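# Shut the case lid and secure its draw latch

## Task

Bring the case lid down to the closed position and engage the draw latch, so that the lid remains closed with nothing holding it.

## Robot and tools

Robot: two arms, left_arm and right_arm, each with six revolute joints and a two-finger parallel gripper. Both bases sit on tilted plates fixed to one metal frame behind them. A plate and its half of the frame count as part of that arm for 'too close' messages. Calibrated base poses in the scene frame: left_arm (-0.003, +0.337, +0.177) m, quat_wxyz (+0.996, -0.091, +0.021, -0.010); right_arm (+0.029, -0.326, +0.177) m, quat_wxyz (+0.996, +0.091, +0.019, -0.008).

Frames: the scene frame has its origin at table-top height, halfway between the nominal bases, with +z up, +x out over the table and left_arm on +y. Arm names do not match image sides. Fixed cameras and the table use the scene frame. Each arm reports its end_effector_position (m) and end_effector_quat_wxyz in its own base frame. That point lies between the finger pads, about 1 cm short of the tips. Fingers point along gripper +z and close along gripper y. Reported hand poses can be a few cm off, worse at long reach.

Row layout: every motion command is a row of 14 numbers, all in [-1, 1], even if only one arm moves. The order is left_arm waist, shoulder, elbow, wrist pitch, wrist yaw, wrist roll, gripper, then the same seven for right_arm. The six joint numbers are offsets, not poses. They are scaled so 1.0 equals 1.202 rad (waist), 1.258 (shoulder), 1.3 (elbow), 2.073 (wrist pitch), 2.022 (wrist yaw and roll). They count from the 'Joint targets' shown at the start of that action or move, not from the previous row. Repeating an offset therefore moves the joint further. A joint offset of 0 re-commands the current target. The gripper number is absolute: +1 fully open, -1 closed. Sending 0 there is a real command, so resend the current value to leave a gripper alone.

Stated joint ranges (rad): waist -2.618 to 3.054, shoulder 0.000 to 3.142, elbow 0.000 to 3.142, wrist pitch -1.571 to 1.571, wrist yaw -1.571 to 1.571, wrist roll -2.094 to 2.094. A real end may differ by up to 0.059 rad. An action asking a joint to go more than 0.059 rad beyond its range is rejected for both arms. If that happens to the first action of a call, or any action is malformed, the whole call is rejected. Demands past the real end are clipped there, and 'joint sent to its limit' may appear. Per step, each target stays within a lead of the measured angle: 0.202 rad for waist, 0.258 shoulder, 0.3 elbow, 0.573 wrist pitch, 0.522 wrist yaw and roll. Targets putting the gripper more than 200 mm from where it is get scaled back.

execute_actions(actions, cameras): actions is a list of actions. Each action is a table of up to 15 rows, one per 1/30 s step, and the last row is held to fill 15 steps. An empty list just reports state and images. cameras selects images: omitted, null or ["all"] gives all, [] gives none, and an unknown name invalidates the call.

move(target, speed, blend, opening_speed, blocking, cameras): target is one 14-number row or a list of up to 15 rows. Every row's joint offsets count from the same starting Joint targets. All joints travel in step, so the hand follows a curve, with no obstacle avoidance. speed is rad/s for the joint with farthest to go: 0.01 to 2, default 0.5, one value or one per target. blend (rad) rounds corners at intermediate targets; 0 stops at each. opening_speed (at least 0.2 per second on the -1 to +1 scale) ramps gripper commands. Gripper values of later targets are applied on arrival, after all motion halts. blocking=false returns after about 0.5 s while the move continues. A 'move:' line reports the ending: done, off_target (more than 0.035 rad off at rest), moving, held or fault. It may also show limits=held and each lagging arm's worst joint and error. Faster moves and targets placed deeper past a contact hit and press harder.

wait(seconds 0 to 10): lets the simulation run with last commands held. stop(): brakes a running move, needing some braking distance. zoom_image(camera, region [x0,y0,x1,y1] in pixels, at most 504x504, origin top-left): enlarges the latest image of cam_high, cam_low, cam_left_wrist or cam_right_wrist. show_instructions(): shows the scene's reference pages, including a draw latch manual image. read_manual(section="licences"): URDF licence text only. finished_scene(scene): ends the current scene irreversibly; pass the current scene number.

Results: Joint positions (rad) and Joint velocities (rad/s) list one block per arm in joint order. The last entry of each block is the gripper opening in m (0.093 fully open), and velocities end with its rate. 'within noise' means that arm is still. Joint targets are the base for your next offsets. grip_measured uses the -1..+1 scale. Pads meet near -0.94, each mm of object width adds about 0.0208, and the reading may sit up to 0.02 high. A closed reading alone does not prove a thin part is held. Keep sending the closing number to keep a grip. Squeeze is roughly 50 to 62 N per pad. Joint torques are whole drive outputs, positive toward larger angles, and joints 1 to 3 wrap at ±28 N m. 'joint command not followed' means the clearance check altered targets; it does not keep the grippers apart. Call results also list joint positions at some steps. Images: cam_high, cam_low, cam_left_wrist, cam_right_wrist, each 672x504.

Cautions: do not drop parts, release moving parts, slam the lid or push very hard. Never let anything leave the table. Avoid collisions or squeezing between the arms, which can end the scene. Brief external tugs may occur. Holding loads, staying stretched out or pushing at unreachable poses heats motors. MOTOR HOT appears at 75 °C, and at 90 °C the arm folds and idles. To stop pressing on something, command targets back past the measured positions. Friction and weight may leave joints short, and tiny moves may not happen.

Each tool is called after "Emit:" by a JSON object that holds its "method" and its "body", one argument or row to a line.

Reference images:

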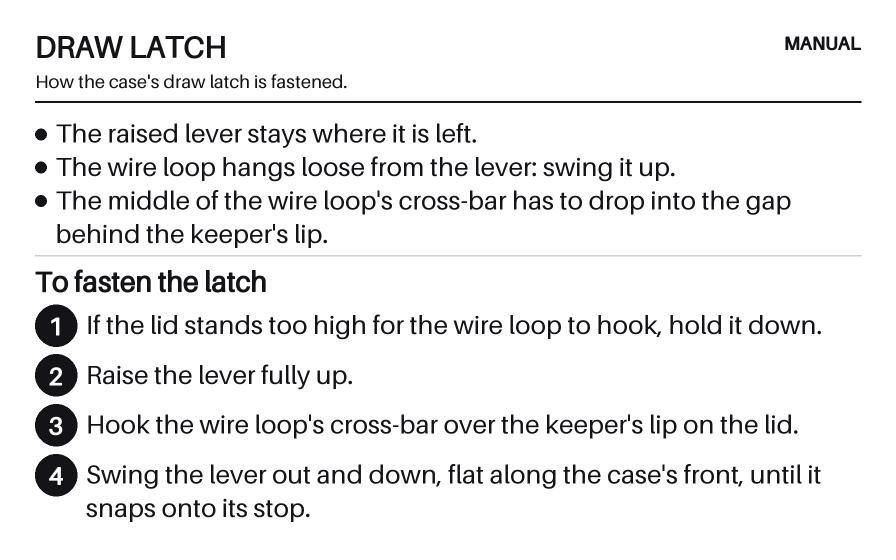

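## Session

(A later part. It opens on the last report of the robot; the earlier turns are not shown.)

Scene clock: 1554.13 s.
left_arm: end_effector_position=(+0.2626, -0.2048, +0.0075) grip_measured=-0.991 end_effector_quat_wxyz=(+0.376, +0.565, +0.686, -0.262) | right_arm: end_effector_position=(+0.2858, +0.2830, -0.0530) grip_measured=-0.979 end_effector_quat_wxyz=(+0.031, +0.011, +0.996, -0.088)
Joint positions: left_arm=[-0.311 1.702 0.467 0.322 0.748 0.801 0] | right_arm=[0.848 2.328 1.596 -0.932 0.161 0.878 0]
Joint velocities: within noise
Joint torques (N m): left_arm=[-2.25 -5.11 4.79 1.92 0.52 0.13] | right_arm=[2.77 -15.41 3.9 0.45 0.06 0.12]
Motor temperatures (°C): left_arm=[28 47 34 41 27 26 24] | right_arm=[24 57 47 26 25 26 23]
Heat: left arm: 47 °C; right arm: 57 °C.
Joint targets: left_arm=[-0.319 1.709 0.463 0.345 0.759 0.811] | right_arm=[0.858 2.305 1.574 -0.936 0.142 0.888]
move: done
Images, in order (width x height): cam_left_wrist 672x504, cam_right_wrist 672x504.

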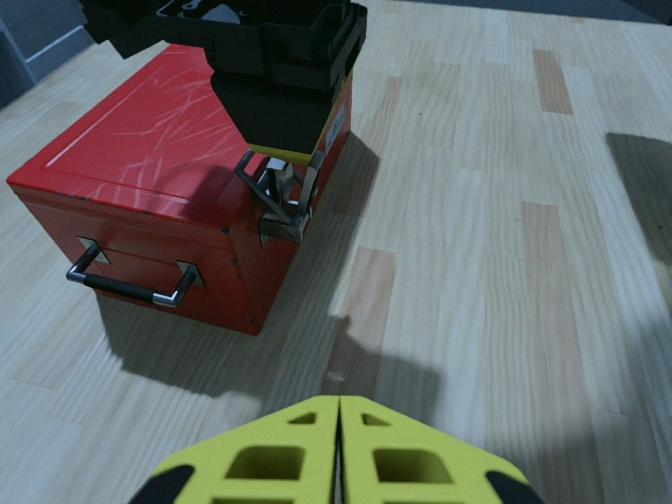

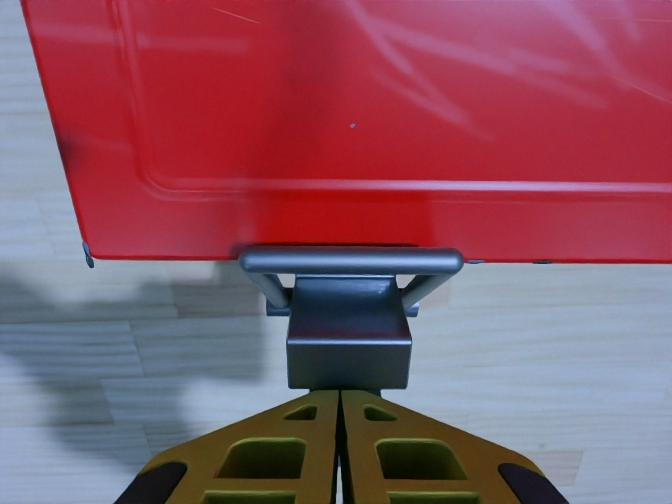

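Emit:
{"method": "move", "body": {
  "target": [0,0,0,0,0,0,-1, 0.0266,-0.0297,-0.0812,0.0329,0,0.0158,-1],
  "speed": 0.1,
  "cameras": ["cam_right_wrist","cam_left_wrist"]
}}

Emit:
{"method": "zoom_image", "body": {
  "camera": "cam_left_wrist",
  "region": [200, 110, 350, 250]
}}

Scene clock: 1561.50 s.
left_arm: end_effector_position=(+0.2626, -0.2048, +0.0075) grip_measured=-0.991 end_effector_quat_wxyz=(+0.376, +0.565, +0.686, -0.262) | right_arm: end_effector_position=(+0.2615, +0.2767, -0.0653) grip_measured=-0.979 end_effector_quat_wxyz=(+0.025, +0.009, +0.995, -0.094)
Joint positions: left_arm=[-0.311 1.702 0.467 0.322 0.748 0.801 0] | right_arm=[0.883 2.299 1.485 -0.872 0.158 0.91 0]
Joint velocities: within noise
Joint torques (N m): left_arm=[-2.22 -5.12 4.82 1.92 0.52 0.13] | right_arm=[2.39 -15.76 4.12 0.51 0.1 0.16]
Motor temperatures (°C): left_arm=[28 46 34 41 27 26 24] | right_arm=[24 59 46 26 25 26 23]
Heat: left arm: 46 °C; right arm: 59 °C.
Joint targets: left_arm=[-0.319 1.709 0.463 0.345 0.759 0.811] | right_arm=[0.890 2.268 1.468 -0.867 0.142 0.920]
move: done
Images, in order (width x height): cam_left_wrist 672x504, cam_right_wrist 672x504.

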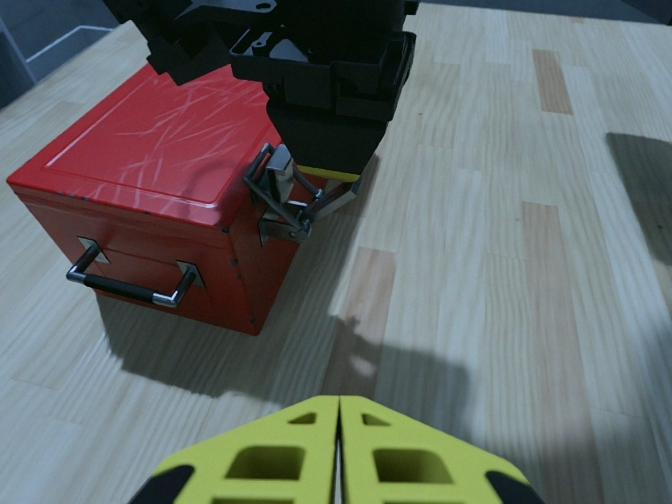

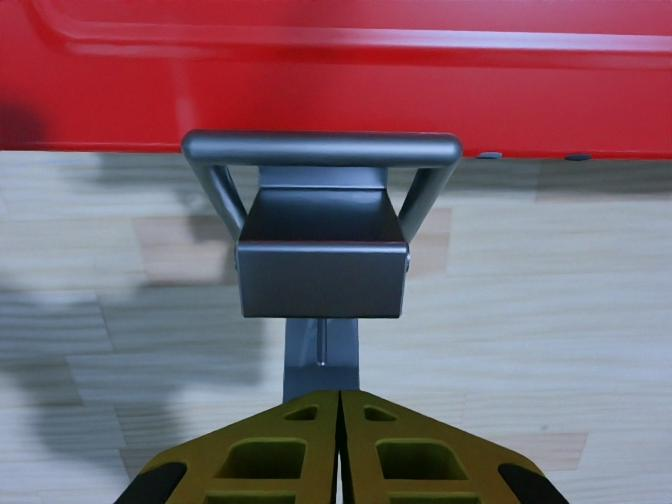

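Scaled by 3.360 from the camera's 672x504 image, which has a finer 960x720 frame.

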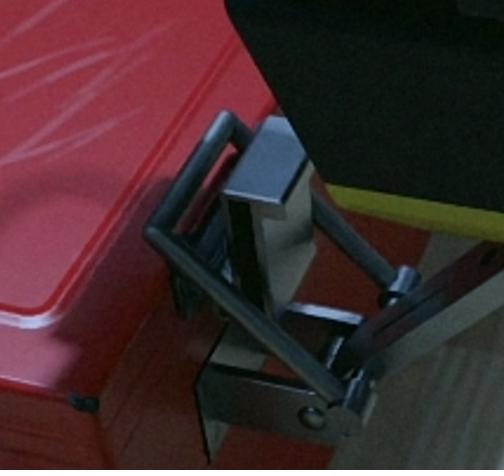

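Emit:
{"method": "move", "body": {
  "target": [0,0,0,0,0,0,-1, 0.0832,-0.0064,-0.21,0.1852,0.098,0.0346,-1],
  "speed": 0.15,
  "cameras": ["cam_right_wrist","cam_left_wrist"]
}}

Emit:
{"method": "zoom_image", "body": {
  "camera": "cam_left_wrist",
  "region": [200, 110, 400, 290]
}}

Scene clock: 1593.63 s.
left_arm: end_effector_position=(+0.2626, -0.2048, +0.0075) grip_measured=-0.991 end_effector_quat_wxyz=(+0.376, +0.565, +0.686, -0.262) | right_arm: end_effector_position=(+0.2452, +0.2716, -0.1089) grip_measured=-0.979 end_effector_quat_wxyz=(+0.135, -0.002, +0.987, -0.091)
Joint positions: left_arm=[-0.311 1.702 0.467 0.322 0.748 0.801 0] | right_arm=[0.985 2.289 1.21 -0.493 0.327 0.981 0]
Joint velocities: within noise
Joint torques (N m): left_arm=[-2.21 -5.18 4.82 1.92 0.53 0.14] | right_arm=[1.99 -14.72 3.75 0.94 0.54 0.14]
Motor temperatures (°C): left_arm=[28 46 34 41 27 26 24] | right_arm=[24 63 44 26 25 26 23]
Heat: left arm: 46 °C; right arm: 63 °C.
Joint targets: left_arm=[-0.319 1.709 0.463 0.345 0.759 0.811] | right_arm=[0.990 2.260 1.195 -0.483 0.340 0.990]
move: done
Images, in order (width x height): cam_left_wrist 672x504, cam_right_wrist 672x504.

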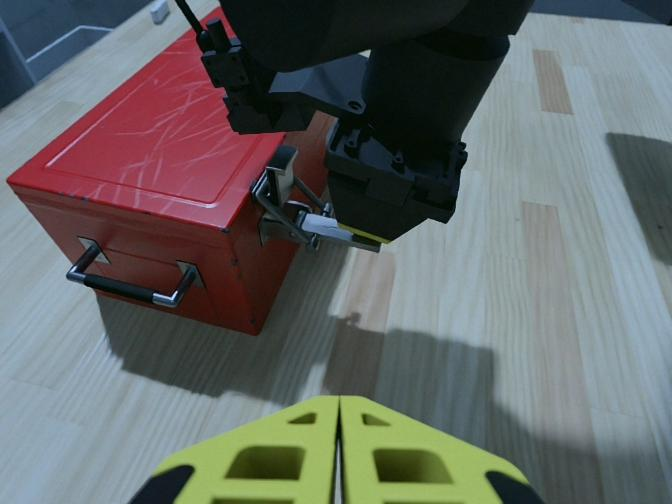

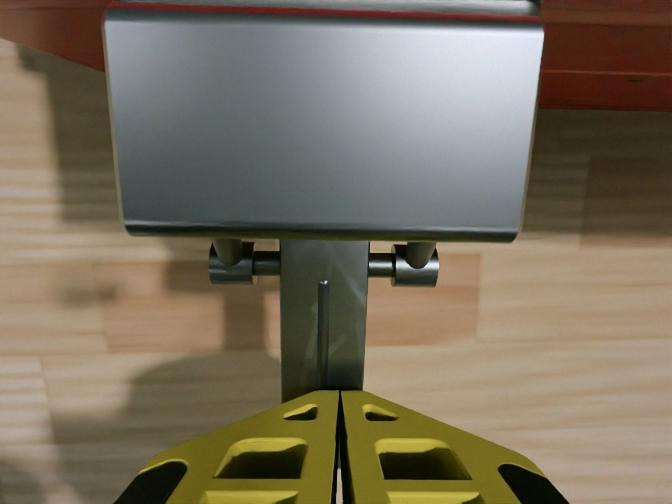

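Scaled by 2.520 from the camera's 672x504 image, which has a finer 960x720 frame.

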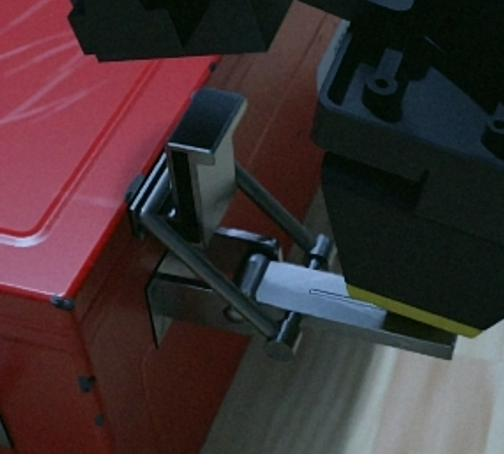

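Emit:
{"method": "move", "body": {
  "target": [
    [0,0,0,0,0,0,-1, 0.0632,0.0715,-0.1031,0.1452,0.1098,0.0124,-1],
    [0,0,0,0,0,0,-1, 0.1023,0.159,-0.1669,0.287,0.2008,-0.0025,-1]
  ],
  "speed": 0.2,
  "blend": 0.03,
  "cameras": ["cam_right_wrist","cam_left_wrist"]
}}

Emit:
{"method": "zoom_image", "body": {
  "camera": "cam_left_wrist",
  "region": [200, 110, 400, 290]
}}

Scene clock: 1623.97 s.
left_arm: end_effector_position=(+0.2626, -0.2049, +0.0075) grip_measured=-0.991 end_effector_quat_wxyz=(+0.376, +0.565, +0.686, -0.262) | right_arm: end_effector_position=(+0.2567, +0.2691, -0.1380) grip_measured=-0.979 end_effector_quat_wxyz=(+0.372, -0.022, +0.923, -0.095)
Joint positions: left_arm=[-0.311 1.702 0.467 0.323 0.748 0.801 0] | right_arm=[1.128 2.422 0.989 0.076 0.766 0.993 0]
Joint velocities: within noise
Joint torques (N m): left_arm=[-2.25 -5.15 4.82 1.92 0.52 0.12] | right_arm=[0.18 -7.66 2.95 1.66 0.45 0.02]
Motor temperatures (°C): left_arm=[28 45 34 41 27 26 24] | right_arm=[24 59 43 26 25 26 23]
Heat: left arm: 45 °C; right arm: 59 °C.
Joint targets: left_arm=[-0.319 1.709 0.463 0.345 0.759 0.811] | right_arm=[1.113 2.460 0.978 0.111 0.746 0.985]
move: off_target (right_arm); right_arm: the shoulder is farthest, 0.038 rad from its target
Images, in order (width x height): cam_left_wrist 672x504, cam_right_wrist 672x504.

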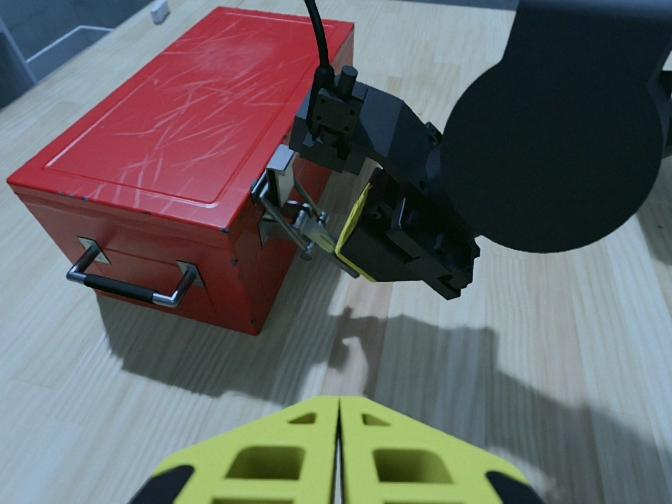

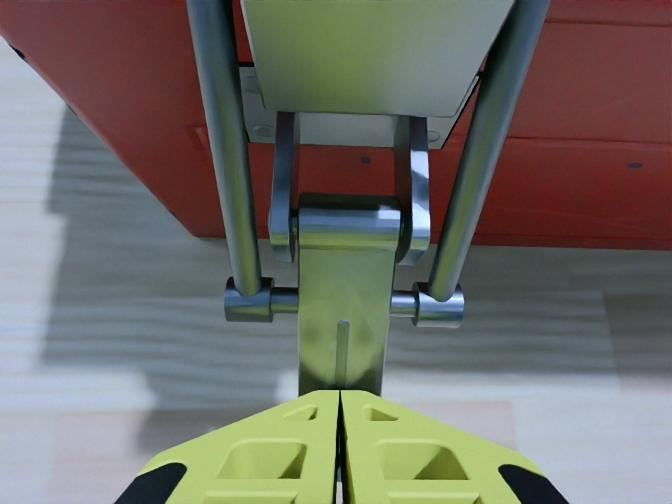

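Scaled by 2.520 from the camera's 672x504 image, which has a finer 960x720 frame.

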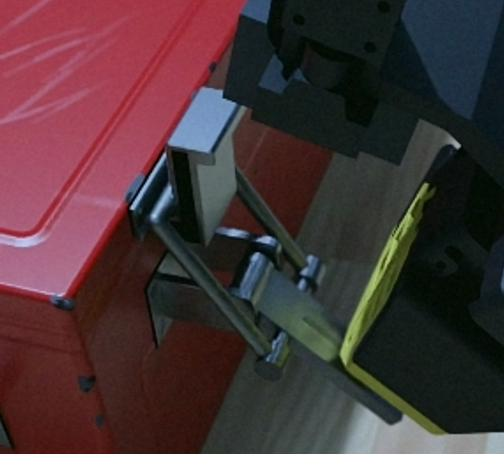

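Emit:
{"method": "move", "body": {
  "target": [0,0,0,0,0,0,-1, 0.0183,0.147,-0.0331,0.2122,0.1058,-0.0767,-1],
  "speed": 0.2,
  "cameras": ["cam_right_wrist","cam_left_wrist"]
}}

Emit:
{"method": "zoom_image", "body": {
  "camera": "cam_left_wrist",
  "region": [200, 110, 400, 290]
}}

Scene clock: 1635.13 s.
left_arm: end_effector_position=(+0.2626, -0.2049, +0.0075) grip_measured=-0.991 end_effector_quat_wxyz=(+0.376, +0.565, +0.686, -0.262) | right_arm: end_effector_position=(+0.2721, +0.2635, -0.1635) grip_measured=-0.979 end_effector_quat_wxyz=(+0.478, -0.034, +0.873, -0.088)
Joint positions: left_arm=[-0.311 1.702 0.467 0.323 0.748 0.801 0] | right_arm=[1.14 2.629 0.944 0.543 0.952 0.839 0]
Joint velocities: within noise
Joint torques (N m): left_arm=[-2.28 -5.16 4.85 1.92 0.52 0.13] | right_arm=[0.96 -10.1 2 1.72 0.77 0.03]
Motor temperatures (°C): left_arm=[28 45 34 41 27 26 24] | right_arm=[24 57 43 27 25 26 23]
Heat: left arm: 45 °C; right arm: 57 °C.
Joint targets: left_arm=[-0.319 1.709 0.463 0.345 0.759 0.811] | right_arm=[1.135 2.645 0.935 0.551 0.960 0.830]
move: done
Images, in order (width x height): cam_left_wrist 672x504, cam_right_wrist 672x504.

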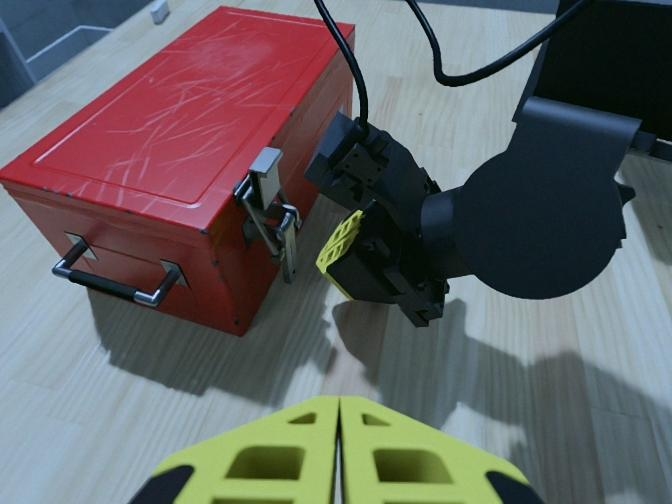

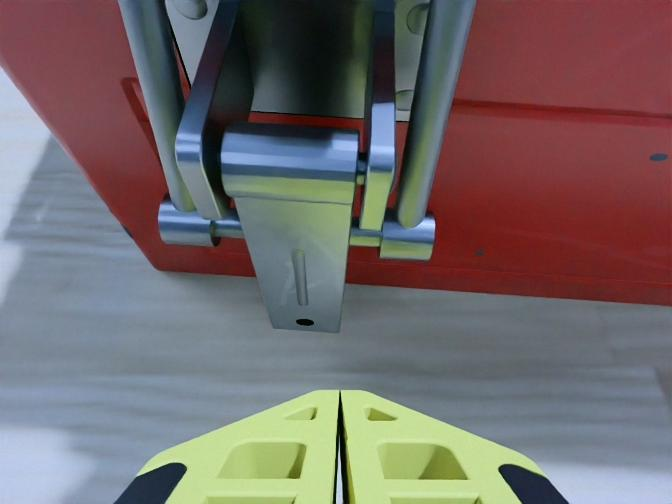

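Scaled by 2.520 from the camera's 672x504 image, which has a finer 960x720 frame.

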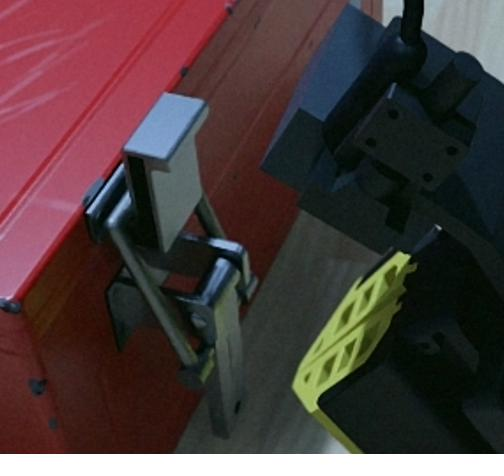

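Emit:
{"method": "zoom_image", "body": {
  "camera": "cam_left_wrist",
  "region": [220, 130, 320, 300]
}}

Emit:
{"method": "zoom_image", "body": {
  "camera": "cam_right_wrist",
  "region": [100, 0, 500, 400]
}}

Scaled by 2.965 from the camera's 672x504 image, which has a finer 960x720 frame.

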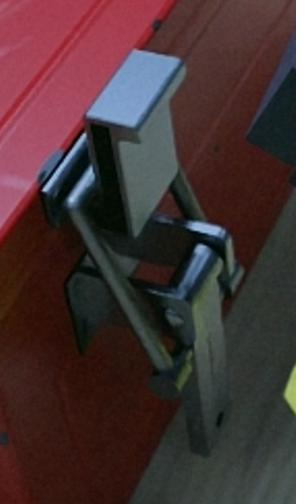

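Scaled by 1.260 from the camera's 672x504 image, which has a finer 960x720 frame.

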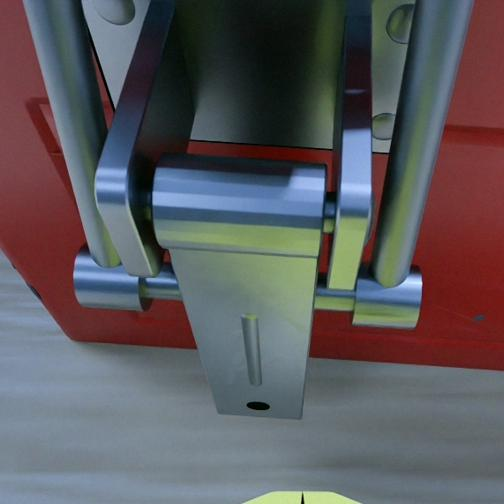

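Emit:
{"method": "move", "body": {
  "target": [
    [0,0,0,0,0,0,-1, 0.12,0,0,0,0,0,-1],
    [0,0,0,0,0,0,-1, 0.15,-0.08,-0.154,0.048,0,0,-1]
  ],
  "speed": 0.3,
  "blend": 0.05,
  "cameras": ["cam_right_wrist","cam_left_wrist"]
}}

Emit:
{"method": "zoom_image", "body": {
  "camera": "cam_left_wrist",
  "region": [210, 130, 330, 300]
}}

Emit:
{"method": "zoom_image", "body": {
  "camera": "cam_right_wrist",
  "region": [100, 0, 500, 400]
}}

Scene clock: 1652.40 s.
left_arm: end_effector_position=(+0.2626, -0.2049, +0.0075) grip_measured=-0.991 end_effector_quat_wxyz=(+0.376, +0.565, +0.686, -0.262) | right_arm: end_effector_position=(+0.2107, +0.2571, -0.1552) grip_measured=-0.979 end_effector_quat_wxyz=(+0.477, -0.118, +0.869, -0.065)
Joint positions: left_arm=[-0.311 1.702 0.467 0.323 0.748 0.801 0] | right_arm=[1.31 2.571 0.744 0.643 0.952 0.838 0]
Joint velocities: within noise
Joint torques (N m): left_arm=[-2.25 -5.14 4.85 1.92 0.52 0.13] | right_arm=[1.39 -13.08 1.26 1.67 0.79 0.01]
Motor temperatures (°C): left_arm=[28 45 34 41 27 26 24] | right_arm=[24 56 42 27 25 26 23]
Heat: left arm: 45 °C; right arm: 56 °C.
Joint targets: left_arm=[-0.319 1.709 0.463 0.345 0.759 0.811] | right_arm=[1.315 2.544 0.735 0.651 0.960 0.830]
move: done
Images, in order (width x height): cam_left_wrist 672x504, cam_right_wrist 672x504.

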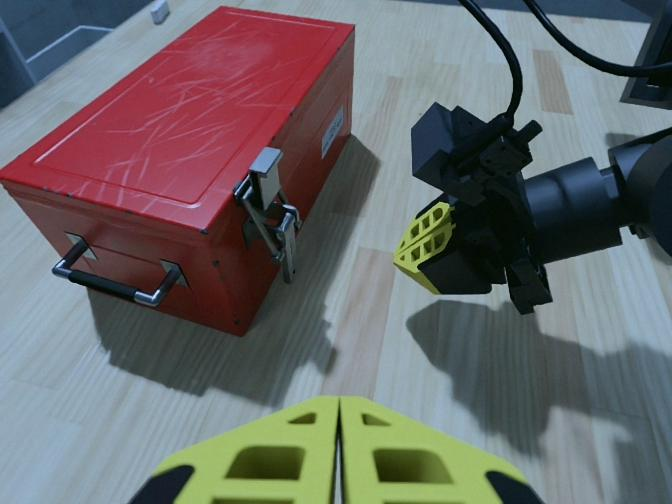

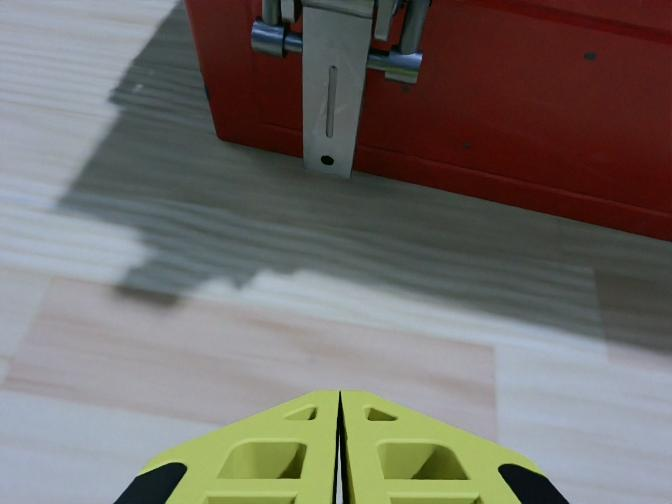

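Scaled by 2.965 from the camera's 672x504 image, which has a finer 960x720 frame.

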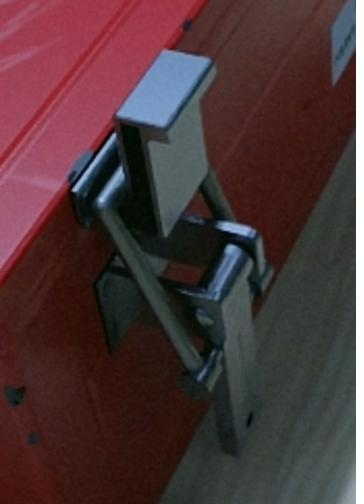

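Scaled by 1.260 from the camera's 672x504 image, which has a finer 960x720 frame.

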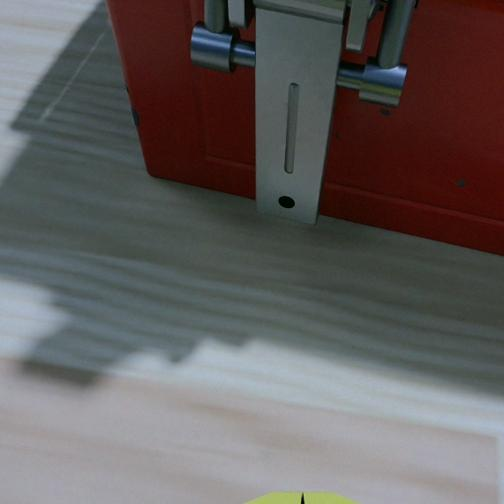

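Emit:
{"method": "move", "body": {
  "target": [
    [0,0,0,0,0,0,-1, -0.15,0.0803,0.1538,-0.0482,0,0,-1],
    [0,0,0,0,0,0,-1, -0.213,0.101,0.2008,-0.0646,0,-0.0198,-1]
  ],
  "speed": 0.15,
  "blend": 0.03,
  "cameras": ["cam_right_wrist","cam_left_wrist"]
}}

Emit:
{"method": "zoom_image", "body": {
  "camera": "cam_left_wrist",
  "region": [210, 130, 330, 300]
}}

Scene clock: 1690.17 s.
left_arm: end_effector_position=(+0.2626, -0.2049, +0.0075) grip_measured=-0.991 end_effector_quat_wxyz=(+0.376, +0.565, +0.686, -0.262) | right_arm: end_effector_position=(+0.2934, +0.2472, -0.1690) grip_measured=-0.979 end_effector_quat_wxyz=(+0.472, -0.019, +0.874, -0.116)
Joint positions: left_arm=[-0.311 1.702 0.467 0.323 0.748 0.801 0] | right_arm=[1.066 2.654 0.978 0.531 0.952 0.799 0]
Joint velocities: within noise
Joint torques (N m): left_arm=[-2.26 -5.18 4.83 1.92 0.51 0.13] | right_arm=[0.95 -10.07 4 1.42 0.77 0]
Motor temperatures (°C): left_arm=[28 44 34 41 27 26 24] | right_arm=[24 55 40 29 25 26 23]
Heat: left arm: 44 °C; right arm: 55 °C.
Joint targets: left_arm=[-0.319 1.709 0.463 0.345 0.759 0.811] | right_arm=[1.059 2.671 0.996 0.517 0.960 0.790]
move: done
Images, in order (width x height): cam_left_wrist 672x504, cam_right_wrist 672x504.

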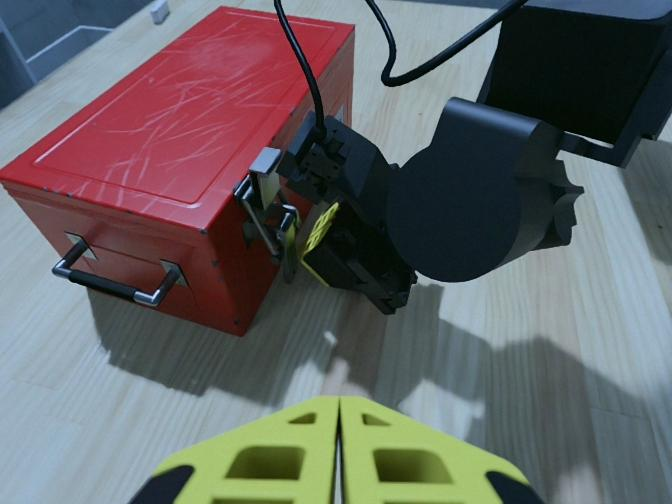

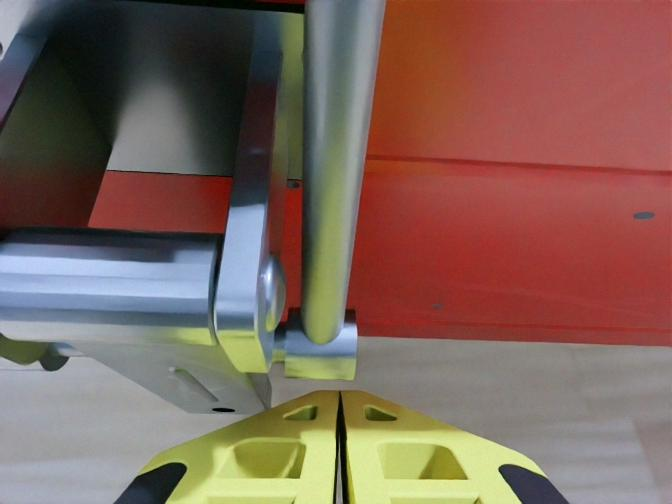

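Scaled by 2.965 from the camera's 672x504 image, which has a finer 960x720 frame.

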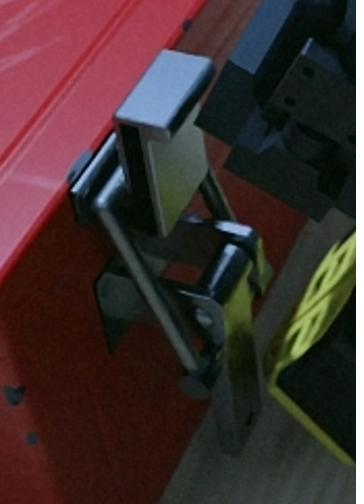

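Emit:
{"method": "move", "body": {
  "target": [
    [0,0,0,0,0,0,-1, 0.063,-0.0207,-0.047,0.0164,0,0.0198,-1],
    [-0.05,-0.1,0.1,0,0,0,-1, 0.213,-0.101,-0.2008,0.0646,0,0.0198,-1],
    [-0.05,-0.1,0.1,0,0,0,-1, 0.25,-0.6,-0.1,0,0,0,-1]
  ],
  "speed": 0.5,
  "blend": 0.03
}}

Emit:
{"method": "zoom_image", "body": {
  "camera": "cam_left_wrist",
  "region": [210, 100, 360, 270]
}}

Emit:
{"method": "zoom_image", "body": {
  "camera": "cam_low",
  "region": [290, 120, 470, 250]
}}

Scene clock: 1706.90 s.
left_arm: end_effector_position=(+0.2902, -0.2359, +0.0696) grip_measured=-0.991 end_effector_quat_wxyz=(+0.454, +0.595, +0.618, -0.241) | right_arm: end_effector_position=(+0.2257, +0.3875, +0.0826) grip_measured=-0.979 end_effector_quat_wxyz=(+0.558, +0.002, +0.807, +0.192)
Joint positions: left_arm=[-0.371 1.605 0.568 0.335 0.75 0.801 0] | right_arm=[1.354 1.93 0.847 0.533 0.953 0.798 0]
Joint velocities: within noise
Joint torques (N m): left_arm=[-2.32 -7.87 8.81 2 0.43 0.12] | right_arm=[1.32 -10.78 7.49 2.12 0.5 -0.03]
Motor temperatures (°C): left_arm=[28 45 34 41 27 26 24] | right_arm=[24 54 41 29 25 26 23]
Heat: left arm: 45 °C; right arm: 54 °C.
Joint targets: left_arm=[-0.379 1.583 0.592 0.345 0.759 0.811] | right_arm=[1.360 1.916 0.866 0.517 0.960 0.789]
move: done

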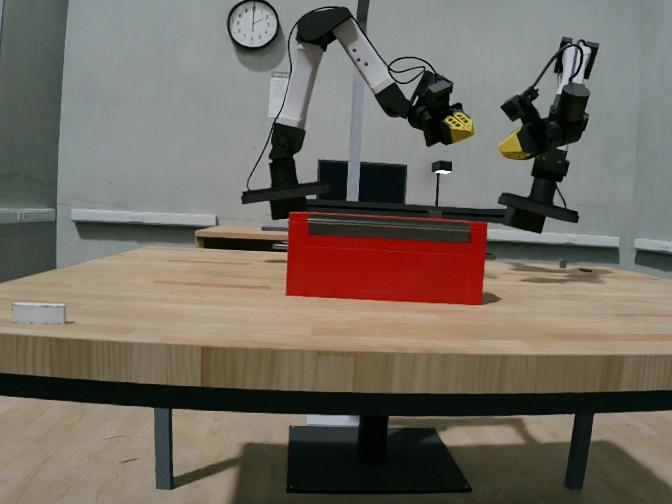

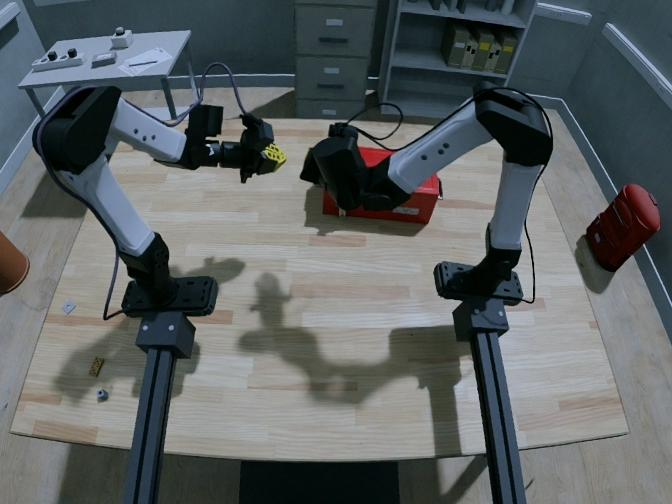

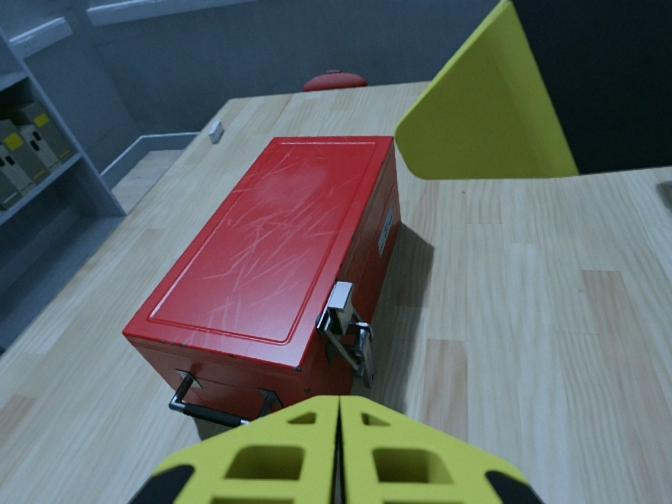

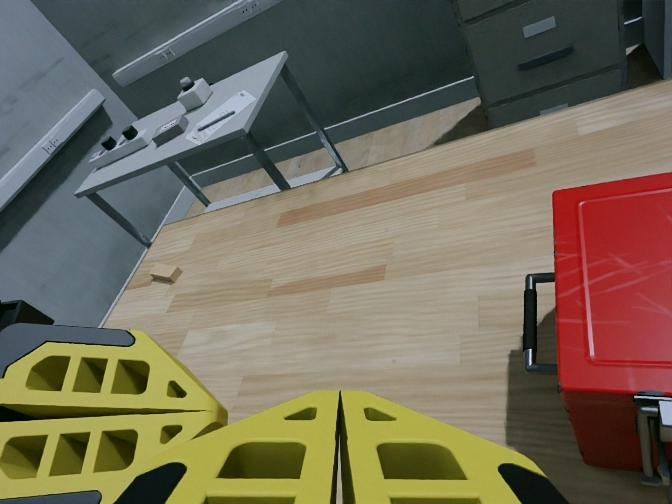

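Scaled by 2.965 from the camera's 672x504 image, which has a finer 960x720 frame.

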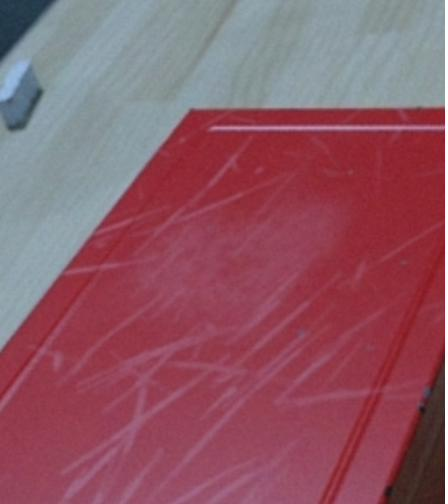

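Scaled by 2.800 from the camera's 672x504 image, which has a finer 960x720 frame.

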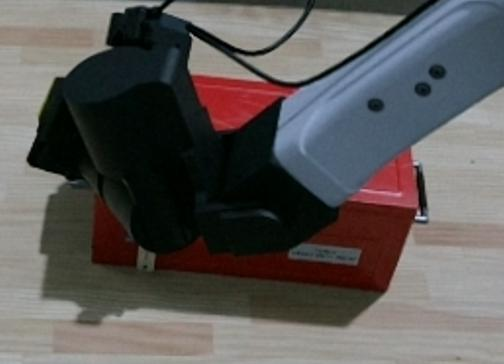

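Emit:
{"method": "move", "body": {
  "target": [0,0,0,0,0,0,-1, 0,-0.3,0.35,0,0,0,-1],
  "speed": 0.5,
  "cameras": ["cam_left_wrist","cam_low"]
}}

Emit:
{"method": "zoom_image", "body": {
  "camera": "cam_left_wrist",
  "region": [290, 260, 410, 400]
}}

Emit:
{"method": "zoom_image", "body": {
  "camera": "cam_low",
  "region": [290, 120, 470, 250]
}}

Scene clock: 1712.70 s.
left_arm: end_effector_position=(+0.2902, -0.2359, +0.0696) grip_measured=-0.991 end_effector_quat_wxyz=(+0.454, +0.595, +0.618, -0.241) | right_arm: end_effector_position=(+0.2257, +0.3871, +0.4311) grip_measured=-0.979 end_effector_quat_wxyz=(+0.579, +0.210, +0.608, +0.500)
Joint positions: left_arm=[-0.371 1.605 0.568 0.335 0.75 0.801 0] | right_arm=[1.354 1.535 1.306 0.529 0.953 0.798 0]
Joint velocities: within noise
Joint torques (N m): left_arm=[-2.39 -7.88 8.81 2.01 0.44 0.11] | right_arm=[1.18 -5.91 8.03 1.74 -0.03 -0.05]
Motor temperatures (°C): left_arm=[28 45 34 41 27 26 24] | right_arm=[24 54 42 30 25 26 23]
Heat: left arm: 45 °C; right arm: 54 °C.
Joint targets: left_arm=[-0.379 1.583 0.592 0.345 0.759 0.811] | right_arm=[1.360 1.539 1.321 0.517 0.960 0.790]
move: done
Images, in order (width x height): cam_low 672x504, cam_left_wrist 672x504.

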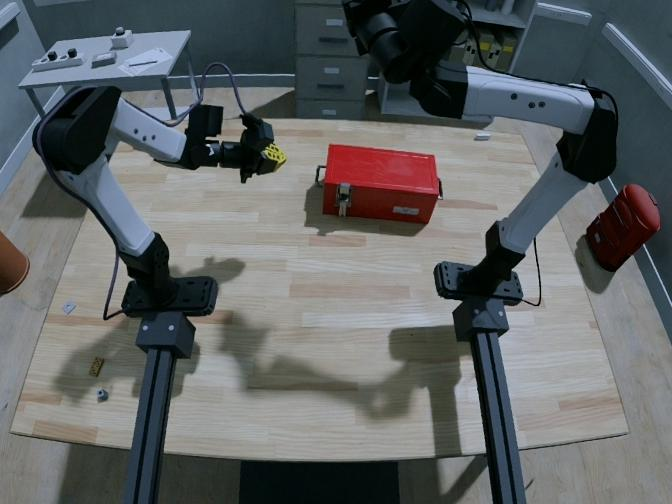

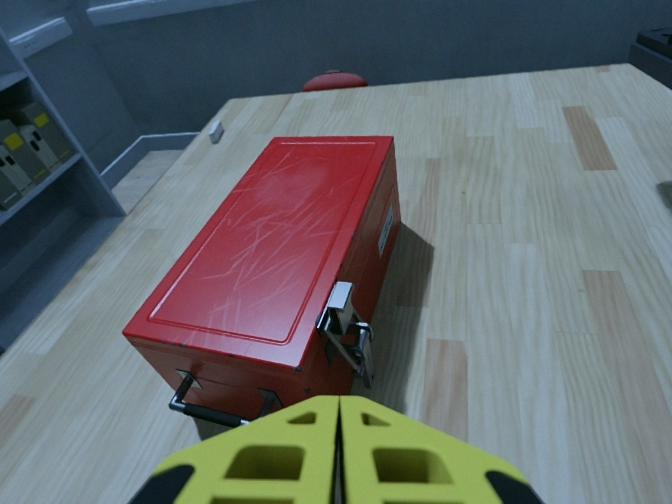

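Scaled by 3.600 from the camera's 672x504 image, which has a finer 960x720 frame.

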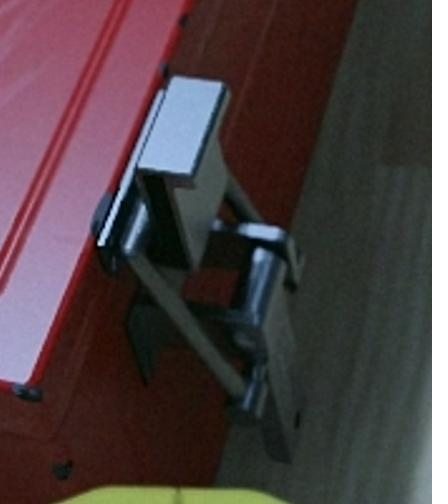

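Scaled by 2.800 from the camera's 672x504 image, which has a finer 960x720 frame.

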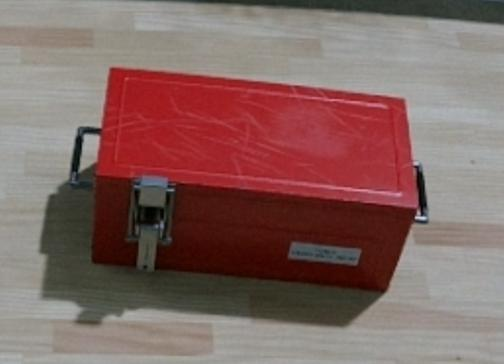

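Emit:
{"method": "finished_scene", "body": {
  "scene": 1
}}

The scene is finished: the task was done.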